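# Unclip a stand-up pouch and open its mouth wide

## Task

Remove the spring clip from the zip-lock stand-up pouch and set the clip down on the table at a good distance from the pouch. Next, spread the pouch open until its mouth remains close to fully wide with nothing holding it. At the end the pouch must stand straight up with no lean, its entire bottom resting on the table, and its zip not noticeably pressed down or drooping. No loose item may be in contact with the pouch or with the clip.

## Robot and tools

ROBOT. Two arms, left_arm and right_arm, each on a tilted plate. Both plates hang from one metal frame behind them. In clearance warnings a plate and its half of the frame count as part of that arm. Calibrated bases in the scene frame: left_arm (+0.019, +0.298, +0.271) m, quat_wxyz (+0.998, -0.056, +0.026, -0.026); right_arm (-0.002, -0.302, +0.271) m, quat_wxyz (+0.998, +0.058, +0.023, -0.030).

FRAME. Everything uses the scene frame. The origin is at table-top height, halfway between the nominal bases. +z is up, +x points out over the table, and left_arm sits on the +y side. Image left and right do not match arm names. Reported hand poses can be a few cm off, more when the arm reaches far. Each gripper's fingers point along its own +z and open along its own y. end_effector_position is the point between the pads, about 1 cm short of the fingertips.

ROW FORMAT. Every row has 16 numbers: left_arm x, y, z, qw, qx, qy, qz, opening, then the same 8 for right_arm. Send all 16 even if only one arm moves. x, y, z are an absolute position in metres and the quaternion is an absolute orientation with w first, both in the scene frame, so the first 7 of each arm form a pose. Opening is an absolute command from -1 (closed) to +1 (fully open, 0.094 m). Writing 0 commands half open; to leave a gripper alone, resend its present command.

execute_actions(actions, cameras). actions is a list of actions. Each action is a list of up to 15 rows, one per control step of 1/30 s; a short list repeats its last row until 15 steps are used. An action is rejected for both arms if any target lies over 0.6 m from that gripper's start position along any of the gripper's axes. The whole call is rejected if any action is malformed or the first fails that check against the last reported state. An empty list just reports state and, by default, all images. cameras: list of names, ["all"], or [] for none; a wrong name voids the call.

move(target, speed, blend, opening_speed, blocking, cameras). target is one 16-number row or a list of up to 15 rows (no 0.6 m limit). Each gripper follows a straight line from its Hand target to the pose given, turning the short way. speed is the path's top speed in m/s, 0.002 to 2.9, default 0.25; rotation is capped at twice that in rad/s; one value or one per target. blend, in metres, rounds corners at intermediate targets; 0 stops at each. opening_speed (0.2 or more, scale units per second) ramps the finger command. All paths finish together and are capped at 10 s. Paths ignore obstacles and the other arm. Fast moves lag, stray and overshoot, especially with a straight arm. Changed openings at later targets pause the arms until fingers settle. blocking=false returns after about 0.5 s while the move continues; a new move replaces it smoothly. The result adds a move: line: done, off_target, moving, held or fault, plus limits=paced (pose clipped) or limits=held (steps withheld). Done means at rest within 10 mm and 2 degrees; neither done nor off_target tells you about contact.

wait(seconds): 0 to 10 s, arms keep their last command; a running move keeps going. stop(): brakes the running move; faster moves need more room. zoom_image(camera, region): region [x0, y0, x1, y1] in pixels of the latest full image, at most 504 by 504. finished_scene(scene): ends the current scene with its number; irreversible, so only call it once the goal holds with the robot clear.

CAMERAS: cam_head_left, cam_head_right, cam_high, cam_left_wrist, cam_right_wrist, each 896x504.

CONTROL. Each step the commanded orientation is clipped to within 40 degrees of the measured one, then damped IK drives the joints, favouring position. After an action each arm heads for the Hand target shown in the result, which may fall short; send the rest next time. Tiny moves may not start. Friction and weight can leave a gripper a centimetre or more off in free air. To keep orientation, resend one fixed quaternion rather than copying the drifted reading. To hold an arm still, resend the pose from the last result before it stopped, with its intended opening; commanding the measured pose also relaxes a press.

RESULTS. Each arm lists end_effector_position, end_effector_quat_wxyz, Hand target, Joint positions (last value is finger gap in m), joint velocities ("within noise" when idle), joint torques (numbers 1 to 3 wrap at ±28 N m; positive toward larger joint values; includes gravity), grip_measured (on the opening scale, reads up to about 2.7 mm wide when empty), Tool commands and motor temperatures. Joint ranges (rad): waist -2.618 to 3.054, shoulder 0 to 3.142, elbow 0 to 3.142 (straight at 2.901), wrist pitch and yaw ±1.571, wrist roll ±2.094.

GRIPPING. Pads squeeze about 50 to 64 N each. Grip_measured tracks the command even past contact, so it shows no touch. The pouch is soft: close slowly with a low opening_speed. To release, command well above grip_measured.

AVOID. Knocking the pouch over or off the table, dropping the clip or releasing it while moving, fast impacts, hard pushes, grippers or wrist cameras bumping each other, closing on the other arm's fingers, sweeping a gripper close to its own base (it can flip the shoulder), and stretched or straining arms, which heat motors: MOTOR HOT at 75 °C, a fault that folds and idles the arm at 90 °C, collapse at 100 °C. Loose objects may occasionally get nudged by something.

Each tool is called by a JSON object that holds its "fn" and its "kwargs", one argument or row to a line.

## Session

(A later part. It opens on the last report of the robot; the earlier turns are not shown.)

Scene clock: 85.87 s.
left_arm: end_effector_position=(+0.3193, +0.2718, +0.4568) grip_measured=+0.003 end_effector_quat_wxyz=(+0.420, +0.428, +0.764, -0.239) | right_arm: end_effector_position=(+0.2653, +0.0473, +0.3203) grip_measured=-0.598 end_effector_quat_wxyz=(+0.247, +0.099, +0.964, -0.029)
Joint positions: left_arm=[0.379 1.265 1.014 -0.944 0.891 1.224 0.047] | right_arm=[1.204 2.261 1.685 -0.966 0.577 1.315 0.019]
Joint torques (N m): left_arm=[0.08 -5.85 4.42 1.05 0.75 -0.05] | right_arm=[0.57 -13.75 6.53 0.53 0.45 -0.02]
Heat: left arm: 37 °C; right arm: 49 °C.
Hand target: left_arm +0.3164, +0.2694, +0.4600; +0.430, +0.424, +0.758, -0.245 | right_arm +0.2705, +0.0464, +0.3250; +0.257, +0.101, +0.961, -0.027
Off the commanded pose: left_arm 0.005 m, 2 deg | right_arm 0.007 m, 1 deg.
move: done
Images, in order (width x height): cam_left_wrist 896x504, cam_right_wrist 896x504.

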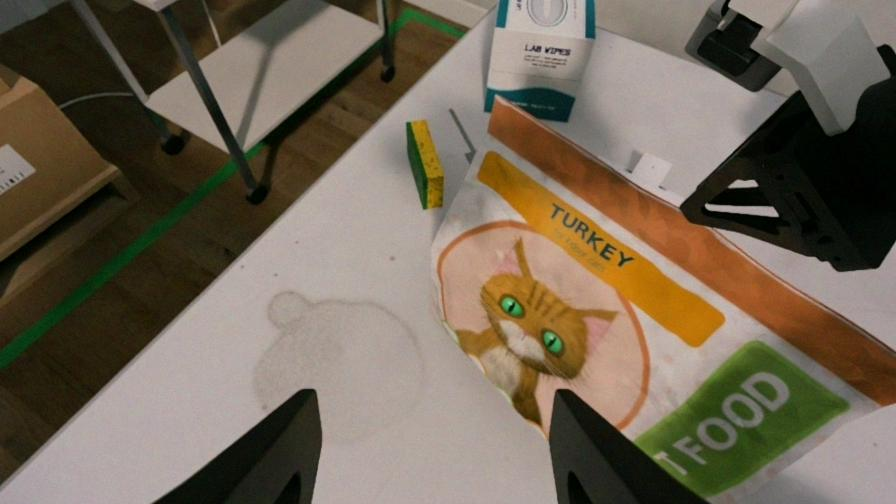

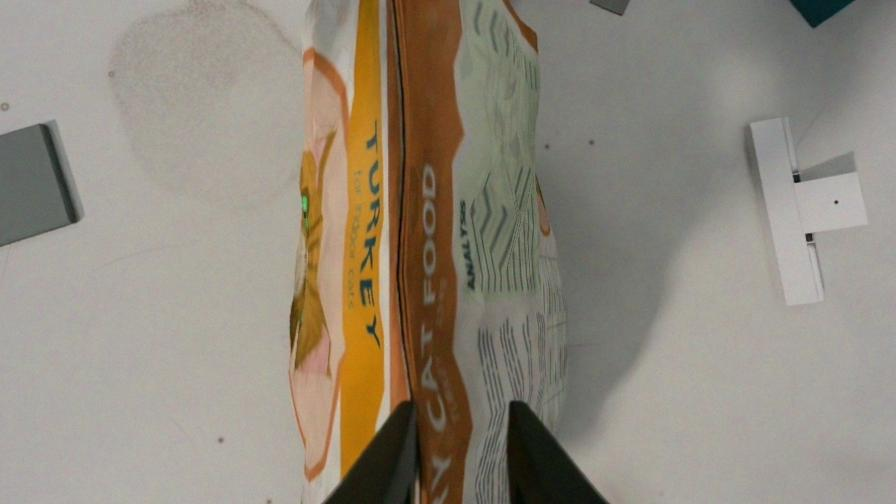

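{"fn": "move", "kwargs": {
  "target": [0.3163,0.2694,0.46,0.430,0.424,0.758,-0.245,0.0,0.2725,0.0500,0.345,0.2580,0.0675,0.9636,-0.0181,-0.6],
  "speed": 0.06,
  "cameras": ["cam_right_wrist", "cam_left_wrist"]
}}

{"fn": "zoom_image", "kwargs": {
  "camera": "cam_right_wrist",
  "region": [360, 240, 490, 440]
}}

Scene clock: 89.77 s.
left_arm: end_effector_position=(+0.3193, +0.2718, +0.4568) grip_measured=+0.003 end_effector_quat_wxyz=(+0.420, +0.428, +0.764, -0.239) | right_arm: end_effector_position=(+0.2654, +0.0474, +0.3203) grip_measured=-0.598 end_effector_quat_wxyz=(+0.245, +0.059, +0.967, -0.039)
Joint positions: left_arm=[0.379 1.265 1.014 -0.944 0.891 1.224 0.047] | right_arm=[1.204 2.261 1.685 -0.966 0.577 1.231 0.019]
Joint torques (N m): left_arm=[0.05 -5.82 4.44 1.05 0.75 -0.04] | right_arm=[0.54 -17.1 8.31 0.34 0.34 -0.02]
Heat: left arm: 37 °C; right arm: 48 °C.
Hand target: left_arm +0.3164, +0.2694, +0.4600; +0.430, +0.424, +0.758, -0.245 | right_arm +0.2723, +0.0496, +0.3446; +0.258, +0.068, +0.964, -0.018
Off the commanded pose: left_arm 0.005 m, 2 deg | right_arm 0.026 m, 3 deg.
move: off_target (right_arm)
Images, in order (width x height): cam_left_wrist 896x504, cam_right_wrist 896x504.

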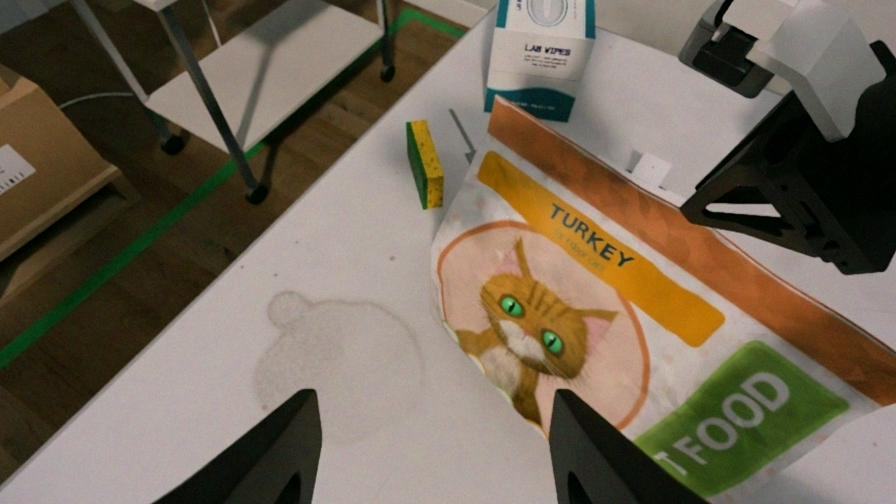

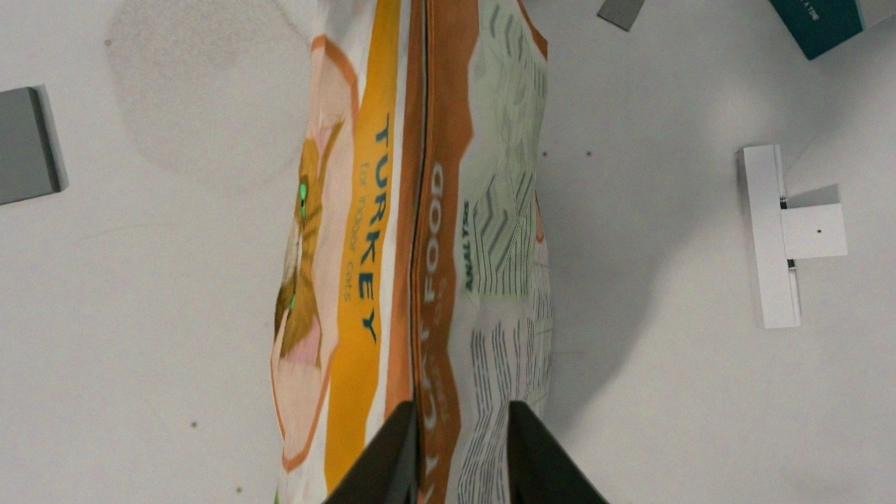

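Scaled by 2.520 from the camera's 896x504 image, which has a finer 1280x720 frame.

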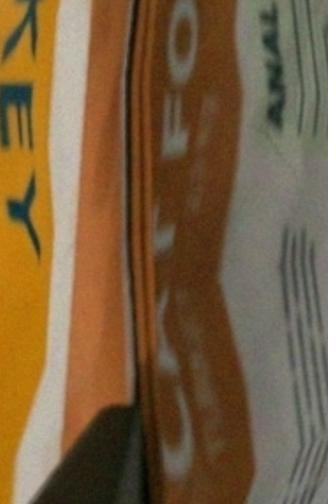

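{"fn": "move", "kwargs": {
  "target": [0.3163,0.2694,0.46,0.430,0.424,0.758,-0.245,0.0,0.2725,0.0500,0.368,0.2580,0.0675,0.9636,-0.0181,-0.6],
  "speed": 0.1,
  "cameras": ["cam_right_wrist", "cam_left_wrist"]
}}

{"fn": "zoom_image", "kwargs": {
  "camera": "cam_right_wrist",
  "region": [360, 240, 490, 440]
}}

Scene clock: 91.13 s.
left_arm: end_effector_position=(+0.3193, +0.2718, +0.4568) grip_measured=+0.003 end_effector_quat_wxyz=(+0.420, +0.428, +0.764, -0.239) | right_arm: end_effector_position=(+0.2681, +0.0483, +0.3441) grip_measured=-0.598 end_effector_quat_wxyz=(+0.246, +0.060, +0.967, -0.037)
Joint positions: left_arm=[0.379 1.265 1.014 -0.944 0.891 1.224 0.047] | right_arm=[1.204 2.246 1.756 -1.049 0.577 1.231 0.019]
Joint torques (N m): left_arm=[0.08 -5.87 4.46 1.04 0.75 -0.04] | right_arm=[0.88 -16.75 8.47 0.3 0.34 0.03]
Heat: left arm: 37 °C; right arm: 49 °C.
Hand target: left_arm +0.3164, +0.2694, +0.4600; +0.430, +0.424, +0.758, -0.245 | right_arm +0.2724, +0.0497, +0.3675; +0.258, +0.068, +0.964, -0.018
Off the commanded pose: left_arm 0.005 m, 2 deg | right_arm 0.024 m, 3 deg.
move: off_target (right_arm)
Images, in order (width x height): cam_left_wrist 896x504, cam_right_wrist 896x504.

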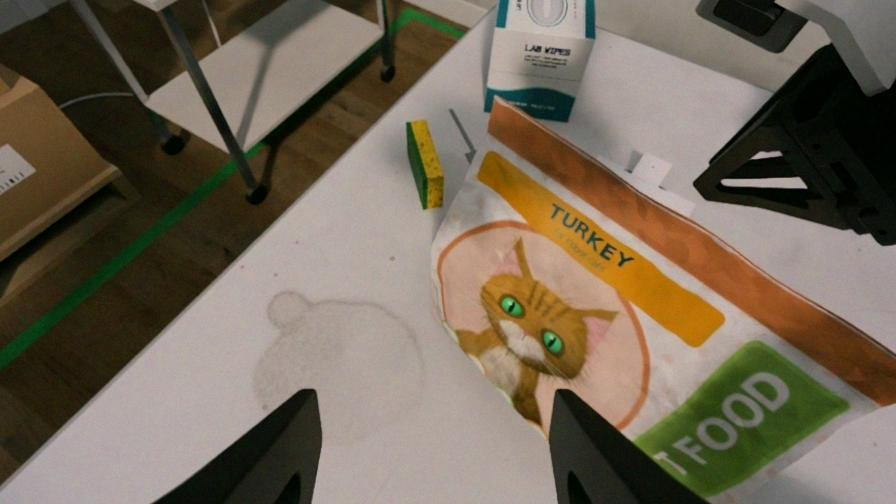

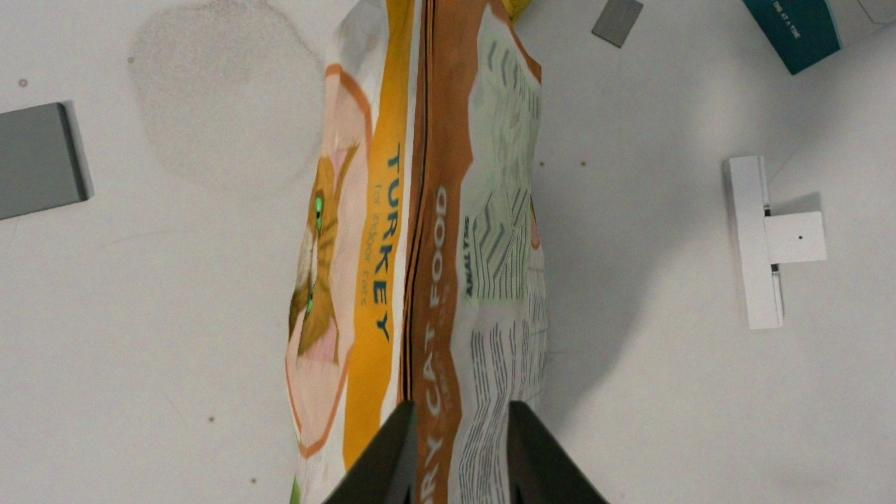

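Scaled by 2.520 from the camera's 896x504 image, which has a finer 1280x720 frame.

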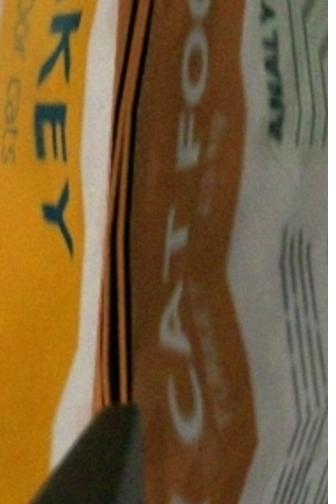

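{"fn": "move", "kwargs": {
  "target": [0.3163,0.2694,0.46,0.430,0.424,0.758,-0.245,0.0,0.2725,0.0525,0.340,0.2580,0.0675,0.9636,-0.0181,-0.6],
  "speed": 0.05,
  "cameras": ["cam_right_wrist"]
}}

{"fn": "zoom_image", "kwargs": {
  "camera": "cam_right_wrist",
  "region": [360, 240, 490, 440]
}}

Scene clock: 93.10 s.
left_arm: end_effector_position=(+0.3193, +0.2718, +0.4568) grip_measured=+0.003 end_effector_quat_wxyz=(+0.420, +0.428, +0.764, -0.239) | right_arm: end_effector_position=(+0.2700, +0.0543, +0.3359) grip_measured=-0.598 end_effector_quat_wxyz=(+0.252, +0.066, +0.965, -0.021)
Joint positions: left_arm=[0.379 1.265 1.014 -0.944 0.891 1.224 0.047] | right_arm=[1.204 2.246 1.719 -0.975 0.577 1.231 0.019]
Joint torques (N m): left_arm=[0.1 -5.82 4.45 1.05 0.75 -0.04] | right_arm=[0.65 -14.27 5.79 0.63 0.33 0]
Heat: left arm: 37 °C; right arm: 49 °C.
Hand target: left_arm +0.3164, +0.2694, +0.4600; +0.430, +0.424, +0.758, -0.245 | right_arm +0.2725, +0.0525, +0.3399; +0.258, +0.068, +0.964, -0.018
Off the commanded pose: left_arm 0.005 m, 2 deg | right_arm 0.005 m, 1 deg.
move: done
Images, in order (width x height): cam_right_wrist 896x504.

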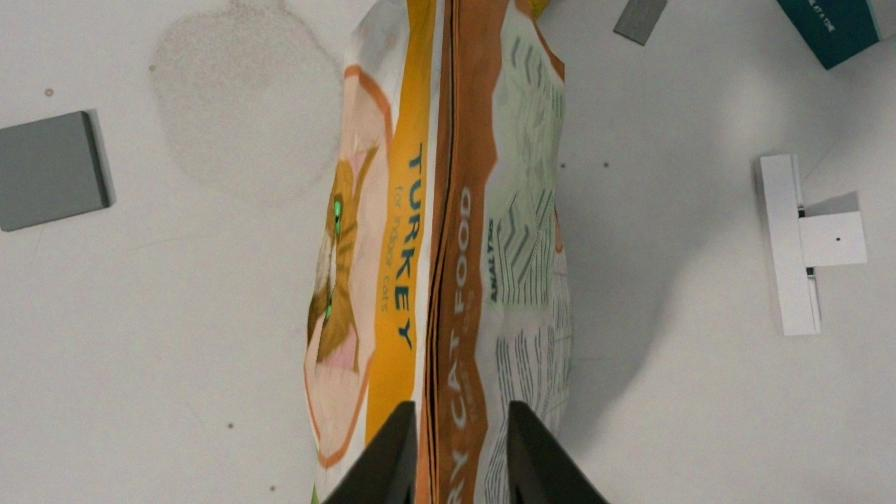

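Scaled by 2.520 from the camera's 896x504 image, which has a finer 1280x720 frame.

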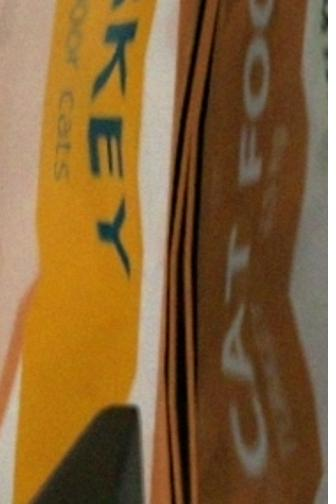

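{"fn": "move", "kwargs": {
  "target": [0.3163,0.2694,0.46,0.430,0.424,0.758,-0.245,0.0,0.2725,0.0482,0.332,0.2580,0.0675,0.9636,-0.0181,-0.6],
  "speed": 0.05,
  "cameras": ["cam_right_wrist"]
}}

{"fn": "zoom_image", "kwargs": {
  "camera": "cam_right_wrist",
  "region": [360, 240, 490, 440]
}}

Scene clock: 94.50 s.
left_arm: end_effector_position=(+0.3193, +0.2718, +0.4568) grip_measured=+0.003 end_effector_quat_wxyz=(+0.420, +0.428, +0.764, -0.239) | right_arm: end_effector_position=(+0.2691, +0.0499, +0.3239) grip_measured=-0.598 end_effector_quat_wxyz=(+0.251, +0.064, +0.966, -0.025)
Joint positions: left_arm=[0.379 1.265 1.014 -0.944 0.891 1.224 0.047] | right_arm=[1.2 2.246 1.671 -0.934 0.577 1.226 0.019]
Joint torques (N m): left_arm=[0.09 -5.83 4.42 1.03 0.75 -0.05] | right_arm=[0.57 -15.06 5.75 0.61 0.35 -0.01]
Heat: left arm: 37 °C; right arm: 49 °C.
Hand target: left_arm +0.3164, +0.2694, +0.4600; +0.430, +0.424, +0.758, -0.245 | right_arm +0.2725, +0.0482, +0.3319; +0.258, +0.068, +0.964, -0.018
Off the commanded pose: left_arm 0.005 m, 2 deg | right_arm 0.009 m, 1 deg.
move: done
Images, in order (width x height): cam_right_wrist 896x504.

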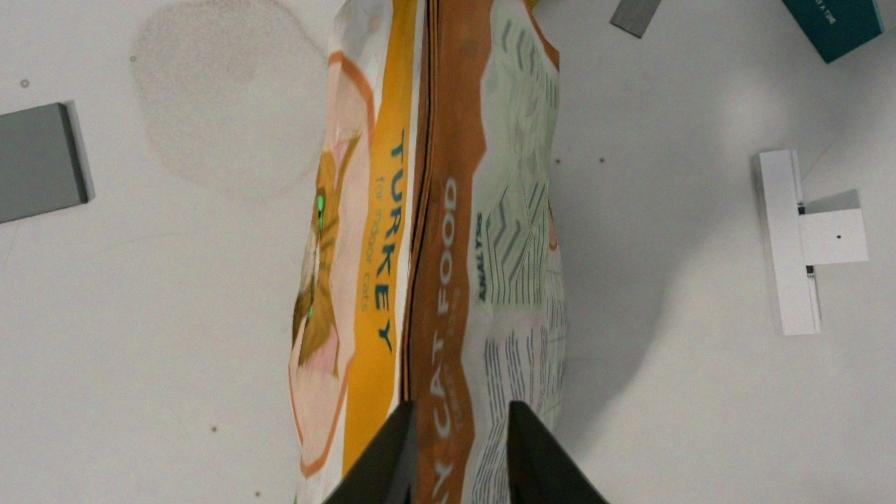

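Scaled by 2.520 from the camera's 896x504 image, which has a finer 1280x720 frame.

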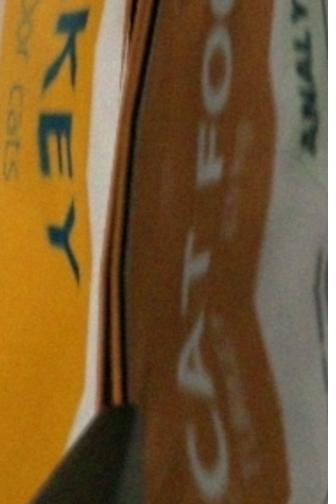

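{"fn": "move", "kwargs": {
  "target": [0.3163,0.2694,0.46,0.430,0.424,0.758,-0.245,0.0,0.2725,0.0488,0.323,0.2580,0.0675,0.9636,-0.0181,-0.6],
  "speed": 0.05,
  "cameras": ["cam_right_wrist", "cam_left_wrist"]
}}

{"fn": "zoom_image", "kwargs": {
  "camera": "cam_right_wrist",
  "region": [360, 240, 490, 440]
}}

Scene clock: 95.73 s.
left_arm: end_effector_position=(+0.3193, +0.2718, +0.4568) grip_measured=+0.003 end_effector_quat_wxyz=(+0.420, +0.428, +0.764, -0.239) | right_arm: end_effector_position=(+0.2693, +0.0512, +0.3198) grip_measured=-0.598 end_effector_quat_wxyz=(+0.253, +0.065, +0.965, -0.020)
Joint positions: left_arm=[0.379 1.265 1.014 -0.944 0.891 1.224 0.047] | right_arm=[1.2 2.246 1.653 -0.903 0.577 1.225 0.019]
Joint torques (N m): left_arm=[0.06 -5.83 4.42 1.05 0.75 -0.05] | right_arm=[0.44 -14.11 5.63 0.66 0.34 -0.01]
Heat: left arm: 37 °C; right arm: 49 °C.
Hand target: left_arm +0.3164, +0.2694, +0.4600; +0.430, +0.424, +0.758, -0.245 | right_arm +0.2725, +0.0487, +0.3229; +0.258, +0.068, +0.964, -0.018
Off the commanded pose: left_arm 0.005 m, 2 deg | right_arm 0.005 m, 1 deg.
move: done
Images, in order (width x height): cam_left_wrist 896x504, cam_right_wrist 896x504.

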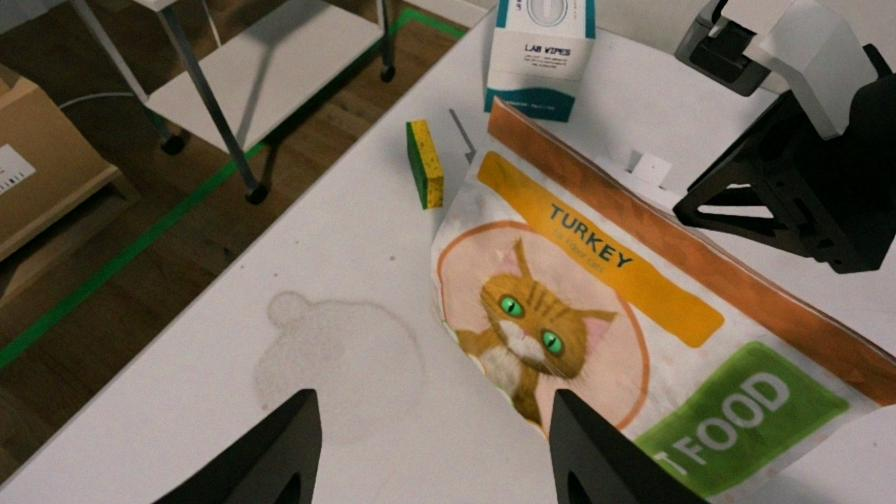

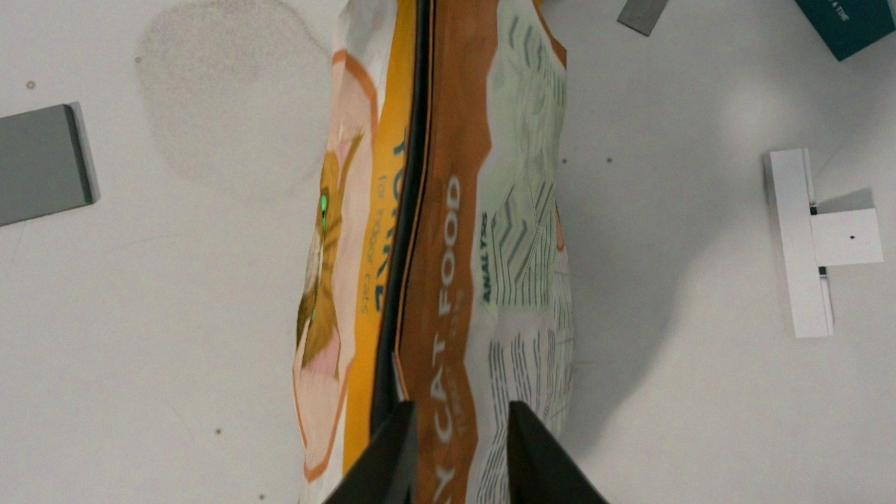

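Scaled by 2.520 from the camera's 896x504 image, which has a finer 1280x720 frame.

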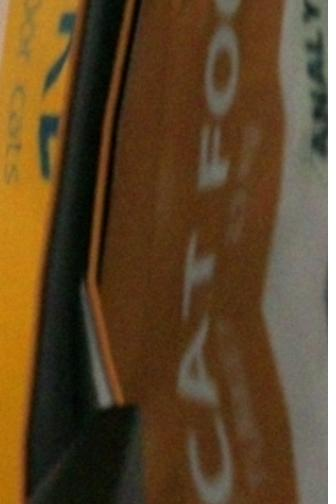

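{"fn": "zoom_image", "kwargs": {
  "camera": "cam_right_wrist",
  "region": [360, 330, 440, 440]
}}

{"fn": "zoom_image", "kwargs": {
  "camera": "cam_left_wrist",
  "region": [480, 80, 896, 330]
}}

Scaled by 4.582 from the camera's 896x504 image, which has a finer 1280x720 frame.

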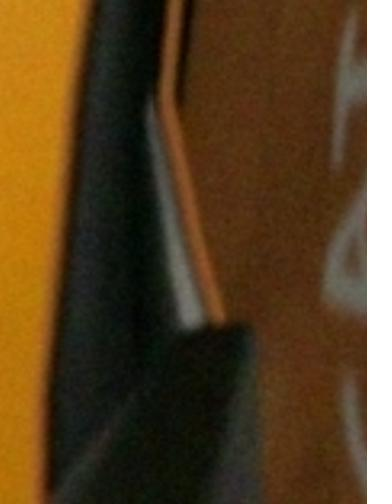

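Scaled by 1.212 from the camera's 896x504 image, which has a finer 1280x720 frame.

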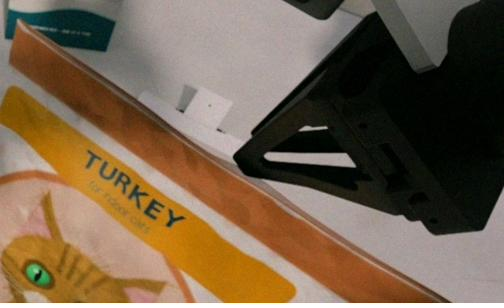

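{"fn": "move", "kwargs": {
  "target": [0.3163,0.2694,0.46,0.430,0.424,0.758,-0.245,0.0,0.2725,0.0525,0.3225,0.2580,0.0675,0.9636,-0.0181,-0.6],
  "speed": 0.05,
  "cameras": ["cam_right_wrist", "cam_left_wrist"]
}}

{"fn": "zoom_image", "kwargs": {
  "camera": "cam_right_wrist",
  "region": [360, 330, 440, 440]
}}

Scene clock: 97.43 s.
left_arm: end_effector_position=(+0.3193, +0.2718, +0.4568) grip_measured=+0.003 end_effector_quat_wxyz=(+0.420, +0.428, +0.764, -0.239) | right_arm: end_effector_position=(+0.2694, +0.0514, +0.3198) grip_measured=-0.598 end_effector_quat_wxyz=(+0.253, +0.065, +0.965, -0.020)
Joint positions: left_arm=[0.379 1.265 1.014 -0.944 0.891 1.224 0.047] | right_arm=[1.2 2.246 1.653 -0.903 0.577 1.224 0.019]
Joint torques (N m): left_arm=[0.08 -5.85 4.42 1.04 0.75 -0.05] | right_arm=[0.7 -12.97 7.3 0.57 0.35 0.02]
Heat: left arm: 37 °C; right arm: 49 °C.
Hand target: left_arm +0.3164, +0.2694, +0.4600; +0.430, +0.424, +0.758, -0.245 | right_arm +0.2725, +0.0524, +0.3225; +0.258, +0.068, +0.964, -0.018
Off the commanded pose: left_arm 0.005 m, 2 deg | right_arm 0.004 m, 1 deg.
move: done
Images, in order (width x height): cam_left_wrist 896x504, cam_right_wrist 896x504.

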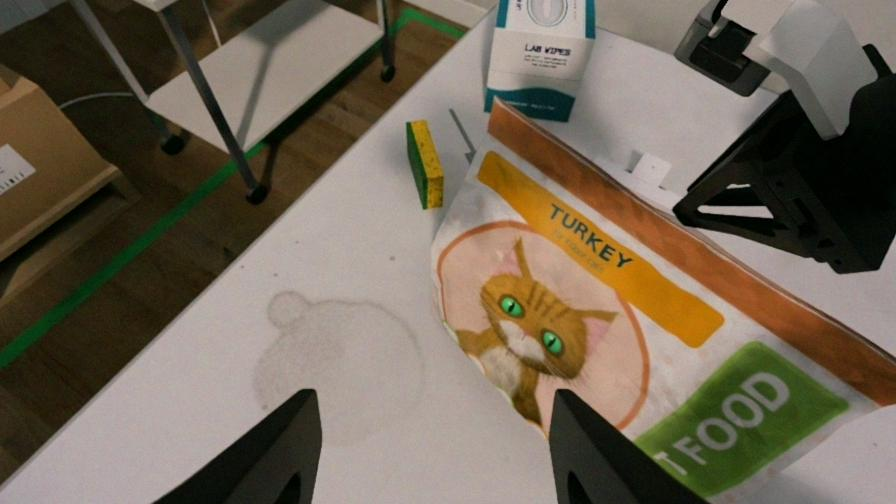

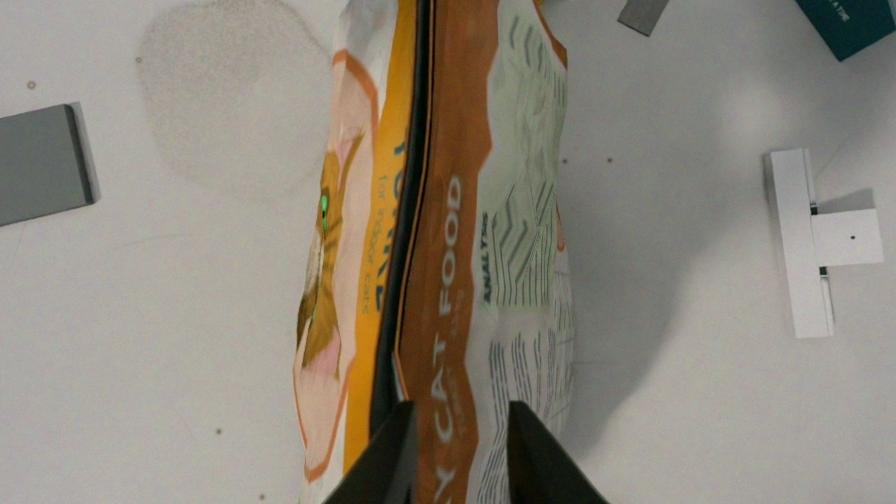

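Scaled by 4.582 from the camera's 896x504 image, which has a finer 1280x720 frame.

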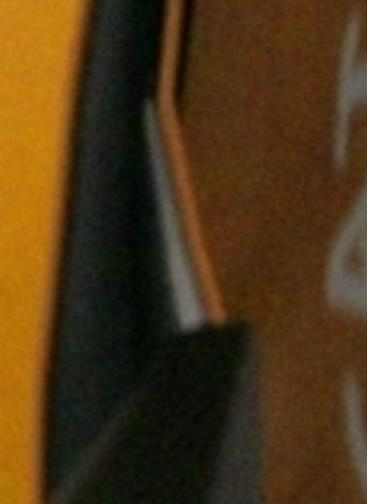

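{"fn": "move", "kwargs": {
  "target": [0.3163,0.2694,0.46,0.430,0.424,0.758,-0.245,0.0,0.2725,0.0515,0.313,0.2580,0.0675,0.9636,-0.0181,-0.6],
  "speed": 0.05,
  "cameras": ["cam_right_wrist", "cam_left_wrist"]
}}

{"fn": "zoom_image", "kwargs": {
  "camera": "cam_right_wrist",
  "region": [360, 330, 440, 440]
}}

Scene clock: 98.97 s.
left_arm: end_effector_position=(+0.3193, +0.2718, +0.4568) grip_measured=+0.003 end_effector_quat_wxyz=(+0.420, +0.428, +0.764, -0.239) | right_arm: end_effector_position=(+0.2705, +0.0542, +0.3182) grip_measured=-0.598 end_effector_quat_wxyz=(+0.256, +0.068, +0.964, -0.012)
Joint positions: left_arm=[0.379 1.265 1.014 -0.944 0.891 1.224 0.047] | right_arm=[1.2 2.246 1.643 -0.877 0.577 1.224 0.019]
Joint torques (N m): left_arm=[0.09 -5.82 4.45 1.05 0.76 -0.05] | right_arm=[0.53 -12.46 5.67 0.72 0.33 -0.01]
Heat: left arm: 37 °C; right arm: 49 °C.
Hand target: left_arm +0.3164, +0.2694, +0.4600; +0.430, +0.424, +0.758, -0.245 | right_arm +0.2725, +0.0514, +0.3130; +0.258, +0.068, +0.964, -0.018
Off the commanded pose: left_arm 0.005 m, 2 deg | right_arm 0.006 m, 1 deg.
move: done
Images, in order (width x height): cam_left_wrist 896x504, cam_right_wrist 896x504.

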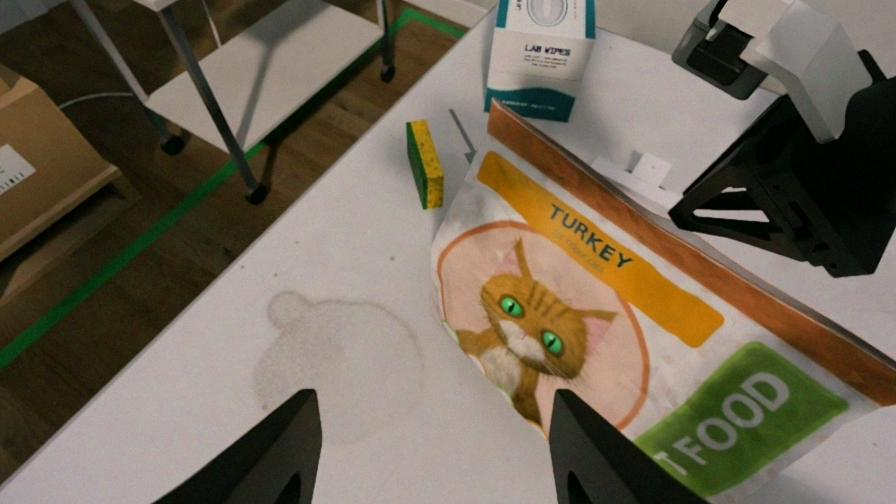

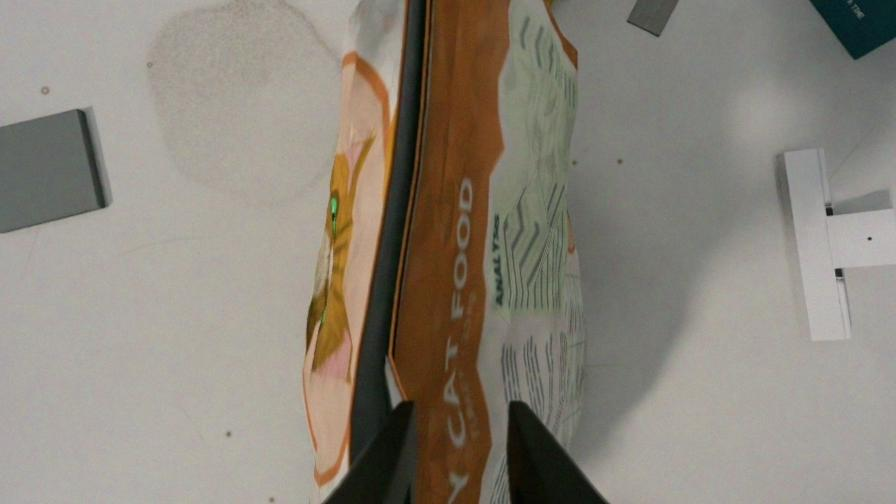

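Scaled by 4.582 from the camera's 896x504 image, which has a finer 1280x720 frame.

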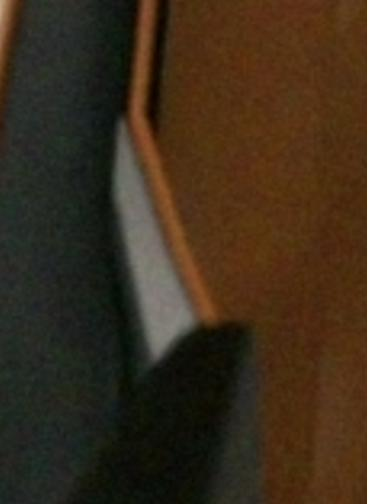

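{"fn": "move", "kwargs": {
  "target": [0.3163,0.2694,0.46,0.430,0.424,0.758,-0.245,0.0,0.2725,0.0490,0.302,0.2580,0.0675,0.9636,-0.0181,-0.6],
  "speed": 0.05,
  "cameras": ["cam_right_wrist", "cam_left_wrist"]
}}

{"fn": "zoom_image", "kwargs": {
  "camera": "cam_right_wrist",
  "region": [340, 300, 480, 440]
}}

{"fn": "zoom_image", "kwargs": {
  "camera": "cam_left_wrist",
  "region": [550, 100, 896, 330]
}}

Scene clock: 100.57 s.
left_arm: end_effector_position=(+0.3193, +0.2718, +0.4568) grip_measured=+0.003 end_effector_quat_wxyz=(+0.420, +0.428, +0.764, -0.239) | right_arm: end_effector_position=(+0.2711, +0.0522, +0.3086) grip_measured=-0.598 end_effector_quat_wxyz=(+0.257, +0.069, +0.964, -0.010)
Joint positions: left_arm=[0.379 1.265 1.014 -0.944 0.891 1.224 0.047] | right_arm=[1.195 2.246 1.603 -0.828 0.577 1.219 0.019]
Joint torques (N m): left_arm=[0.08 -5.83 4.45 1.05 0.75 -0.05] | right_arm=[0.54 -12.14 5.7 0.71 0.32 -0.03]
Heat: left arm: 37 °C; right arm: 49 °C.
Hand target: left_arm +0.3164, +0.2694, +0.4600; +0.430, +0.424, +0.758, -0.245 | right_arm +0.2724, +0.0489, +0.3020; +0.258, +0.067, +0.964, -0.018
Off the commanded pose: left_arm 0.005 m, 2 deg | right_arm 0.007 m, 1 deg.
move: done
Images, in order (width x height): cam_left_wrist 896x504, cam_right_wrist 896x504.

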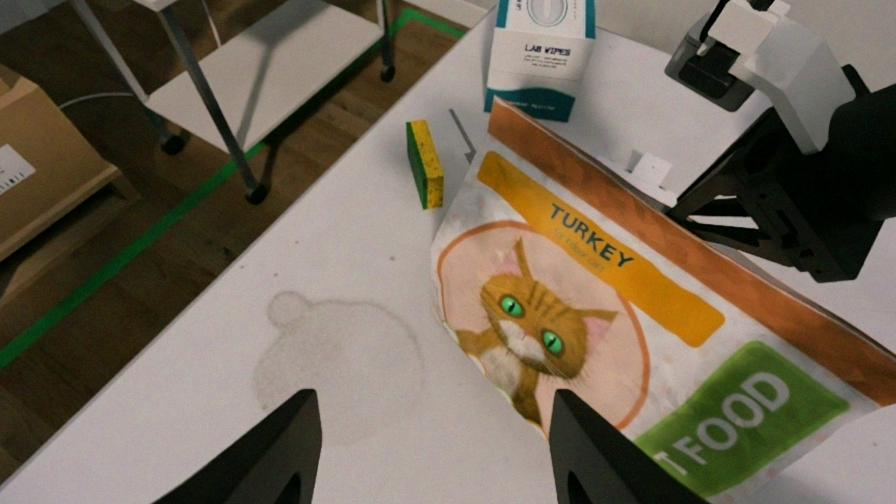

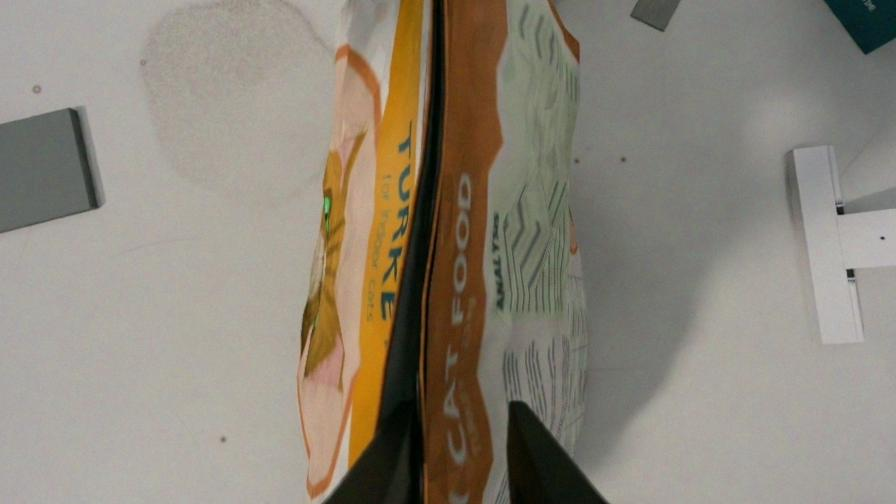

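Scaled by 3.600 from the camera's 896x504 image, which has a finer 1280x720 frame.

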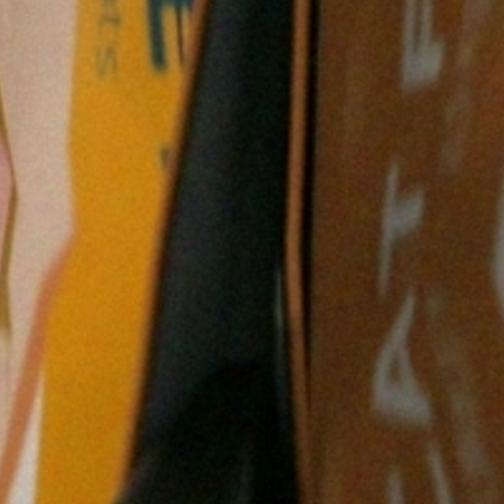

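Scaled by 1.457 from the camera's 896x504 image, which has a finer 1280x720 frame.

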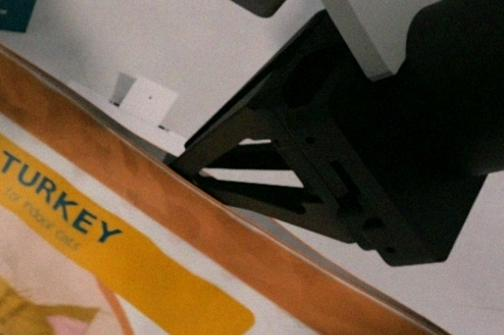

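{"fn": "move", "kwargs": {
  "target": [0.3163,0.2694,0.46,0.430,0.424,0.758,-0.245,0.0,0.2725,0.0480,0.296,0.2580,0.0675,0.9636,-0.0181,-0.6],
  "speed": 0.05,
  "cameras": ["cam_right_wrist", "cam_left_wrist"]
}}

{"fn": "zoom_image", "kwargs": {
  "camera": "cam_right_wrist",
  "region": [340, 300, 560, 480]
}}

Scene clock: 101.80 s.
left_arm: end_effector_position=(+0.3193, +0.2718, +0.4568) grip_measured=+0.003 end_effector_quat_wxyz=(+0.420, +0.428, +0.764, -0.239) | right_arm: end_effector_position=(+0.2713, +0.0516, +0.3044) grip_measured=-0.598 end_effector_quat_wxyz=(+0.258, +0.070, +0.964, -0.008)
Joint positions: left_arm=[0.379 1.265 1.014 -0.944 0.891 1.224 0.047] | right_arm=[1.193 2.246 1.585 -0.804 0.577 1.217 0.019]
Joint torques (N m): left_arm=[0.1 -5.82 4.44 1.04 0.76 -0.05] | right_arm=[0.49 -11.74 5.61 0.7 0.33 -0.02]
Heat: left arm: 37 °C; right arm: 49 °C.
Hand target: left_arm +0.3164, +0.2694, +0.4600; +0.430, +0.424, +0.758, -0.245 | right_arm +0.2723, +0.0478, +0.2960; +0.258, +0.067, +0.964, -0.018
Off the commanded pose: left_arm 0.005 m, 2 deg | right_arm 0.009 m, 1 deg.
move: done
Images, in order (width x height): cam_left_wrist 896x504, cam_right_wrist 896x504.

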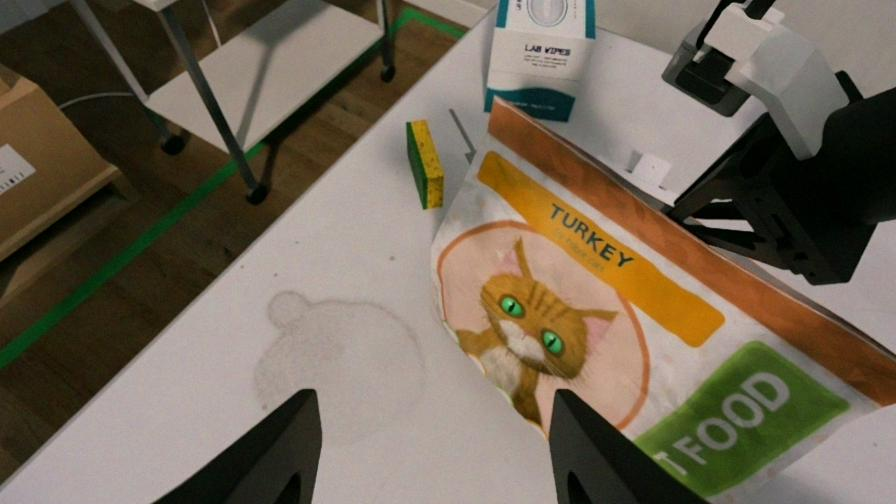

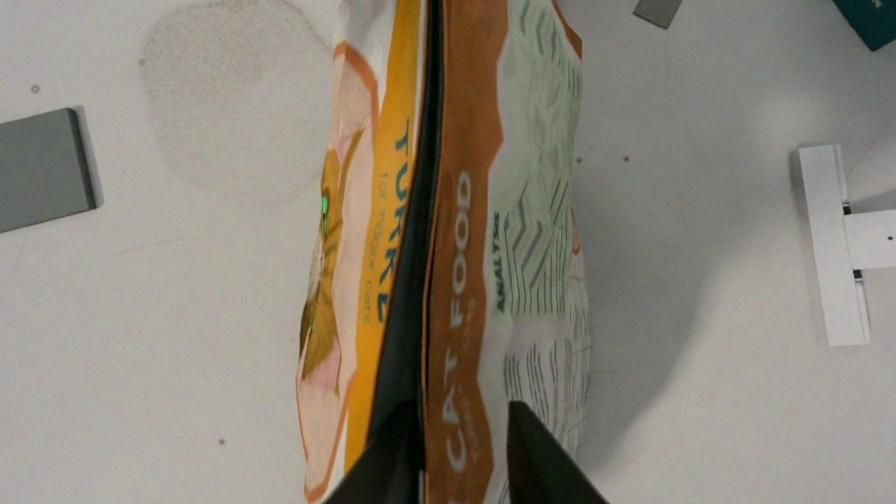

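Scaled by 2.291 from the camera's 896x504 image, which has a finer 1280x720 frame.

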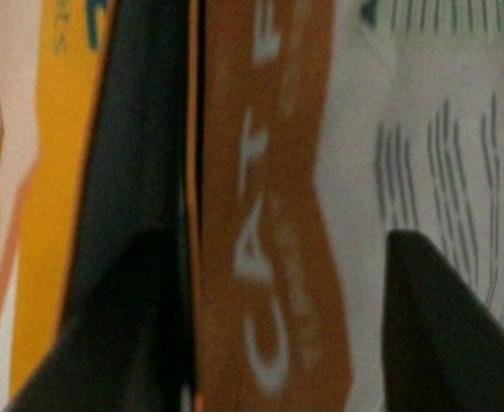

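{"fn": "move", "kwargs": {
  "target": [0.3163,0.2694,0.46,0.430,0.424,0.758,-0.245,0.0,0.2725,0.0480,0.296,0.2580,0.0675,0.9636,-0.0181,-1.0],
  "speed": 0.05,
  "opening_speed": 0.4,
  "cameras": ["cam_right_wrist", "cam_left_wrist"]
}}

{"fn": "zoom_image", "kwargs": {
  "camera": "cam_right_wrist",
  "region": [340, 300, 560, 480]
}}

Scene clock: 103.30 s.
left_arm: end_effector_position=(+0.3193, +0.2718, +0.4568) grip_measured=+0.003 end_effector_quat_wxyz=(+0.420, +0.428, +0.764, -0.239) | right_arm: end_effector_position=(+0.2720, +0.0536, +0.3047) grip_measured=-0.991 end_effector_quat_wxyz=(+0.259, +0.071, +0.963, -0.004)
Joint positions: left_arm=[0.379 1.265 1.014 -0.944 0.891 1.224 0.047] | right_arm=[1.193 2.246 1.585 -0.794 0.576 1.216 0]
Joint torques (N m): left_arm=[0.1 -5.81 4.45 1.05 0.75 -0.05] | right_arm=[0.5 -11.77 5.68 0.62 0.34 -0.01]
Heat: left arm: 37 °C; right arm: 49 °C.
Hand target: left_arm +0.3164, +0.2694, +0.4600; +0.430, +0.424, +0.758, -0.245 | right_arm +0.2724, +0.0480, +0.2961; +0.258, +0.067, +0.964, -0.018
Off the commanded pose: left_arm 0.005 m, 2 deg | right_arm 0.010 m, 2 deg.
move: done
Images, in order (width x height): cam_left_wrist 896x504, cam_right_wrist 896x504.

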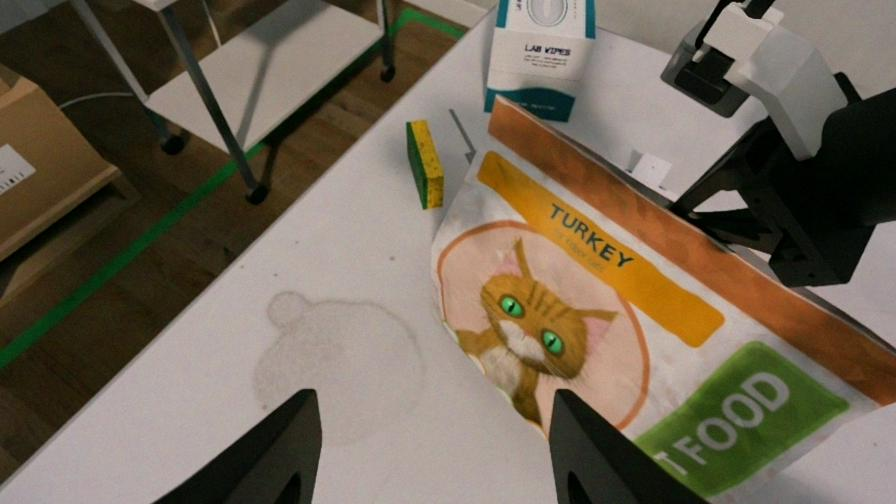

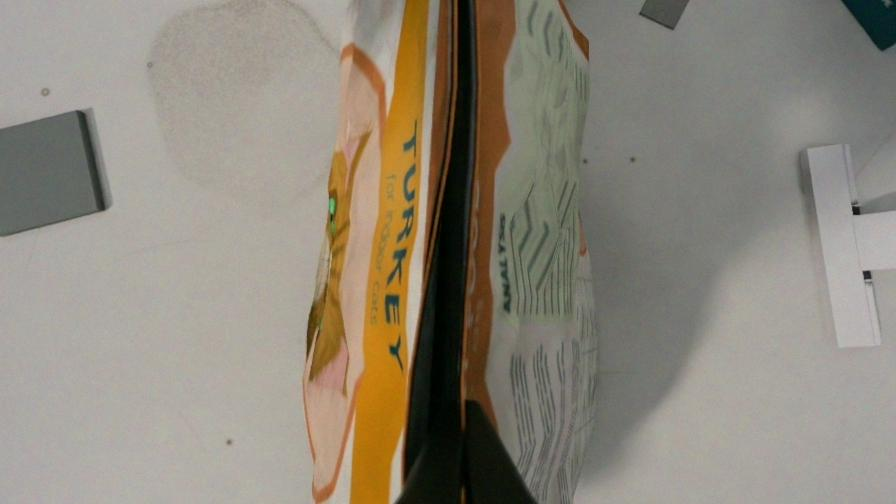

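Scaled by 2.291 from the camera's 896x504 image, which has a finer 1280x720 frame.

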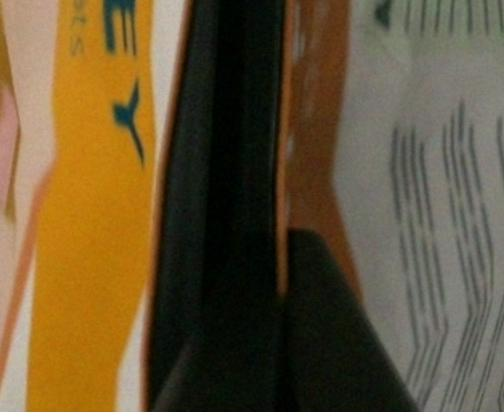

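{"fn": "move", "kwargs": {
  "target": [
    [0.3163,0.2694,0.46,0.430,0.424,0.758,-0.245,0.0,0.2690,0.0300,0.297,0.2580,0.0675,0.9636,-0.0181,-1.0],
    [0.3163,0.2694,0.46,0.430,0.424,0.758,-0.245,0.0,0.2690,0.0270,0.298,0.2244,0.1340,0.8956,0.3600,-1.0]
  ],
  "speed": 0.06,
  "cameras": ["cam_right_wrist", "cam_left_wrist", "cam_head_left"]
}}

Scene clock: 111.20 s.
left_arm: end_effector_position=(+0.3193, +0.2718, +0.4568) grip_measured=+0.003 end_effector_quat_wxyz=(+0.420, +0.428, +0.764, -0.239) | right_arm: end_effector_position=(+0.2690, +0.0297, +0.2900) grip_measured=-0.991 end_effector_quat_wxyz=(+0.225, +0.133, +0.899, +0.352)
Joint positions: left_arm=[0.379 1.265 1.014 -0.944 0.891 1.224 0.047] | right_arm=[1 1.897 0.708 0.417 0.133 1.128 0]
Joint torques (N m): left_arm=[0.08 -5.83 4.41 1.05 0.76 -0.04] | right_arm=[0.2 -11.79 4.62 1.79 -0.14 0.02]
Heat: left arm: 37 °C; right arm: 49 °C.
Hand target: left_arm +0.3164, +0.2694, +0.4600; +0.430, +0.424, +0.758, -0.245 | right_arm +0.2691, +0.0271, +0.2977; +0.225, +0.134, +0.896, +0.360
Off the commanded pose: left_arm 0.005 m, 2 deg | right_arm 0.008 m, 1 deg.
move: done
Images, in order (width x height): cam_head_left 896x504, cam_left_wrist 896x504, cam_right_wrist 896x504.

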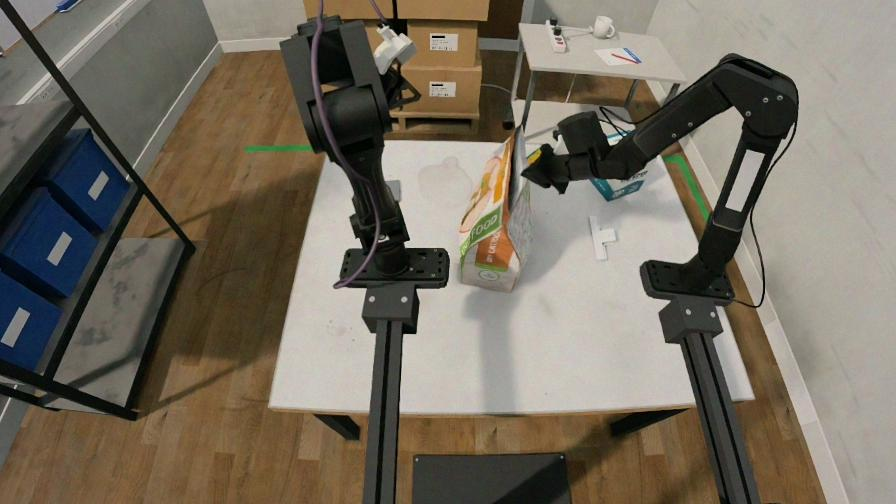

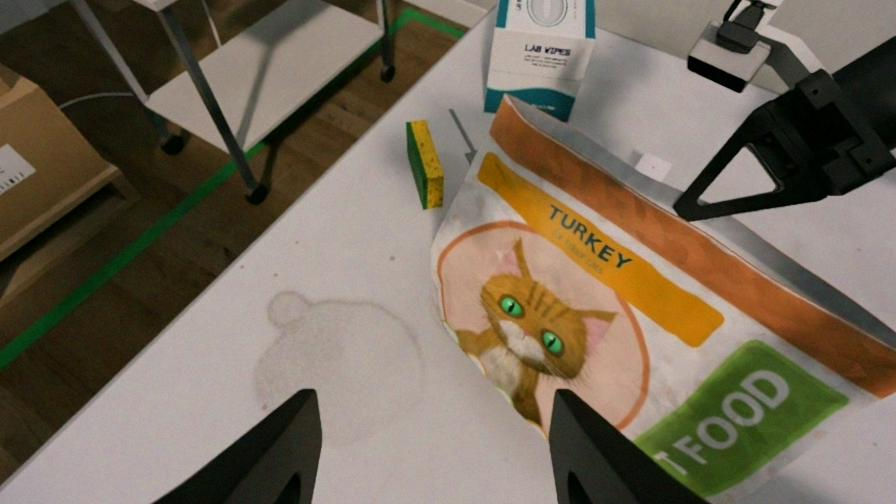

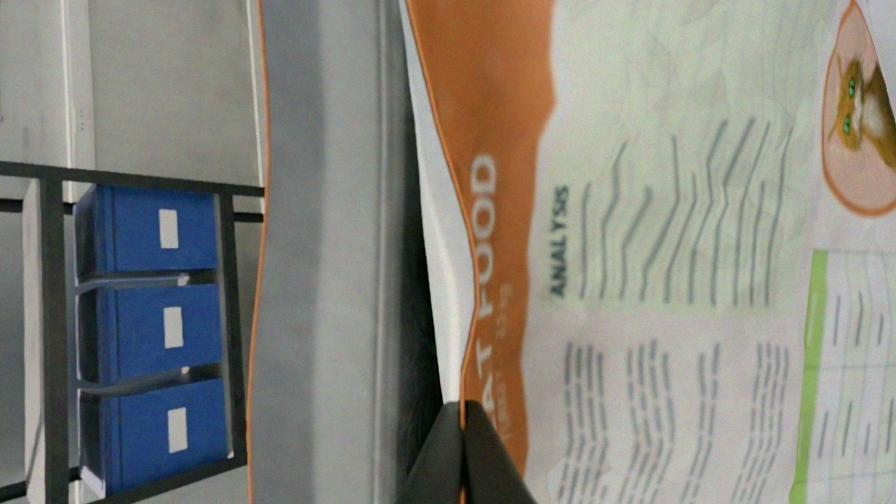

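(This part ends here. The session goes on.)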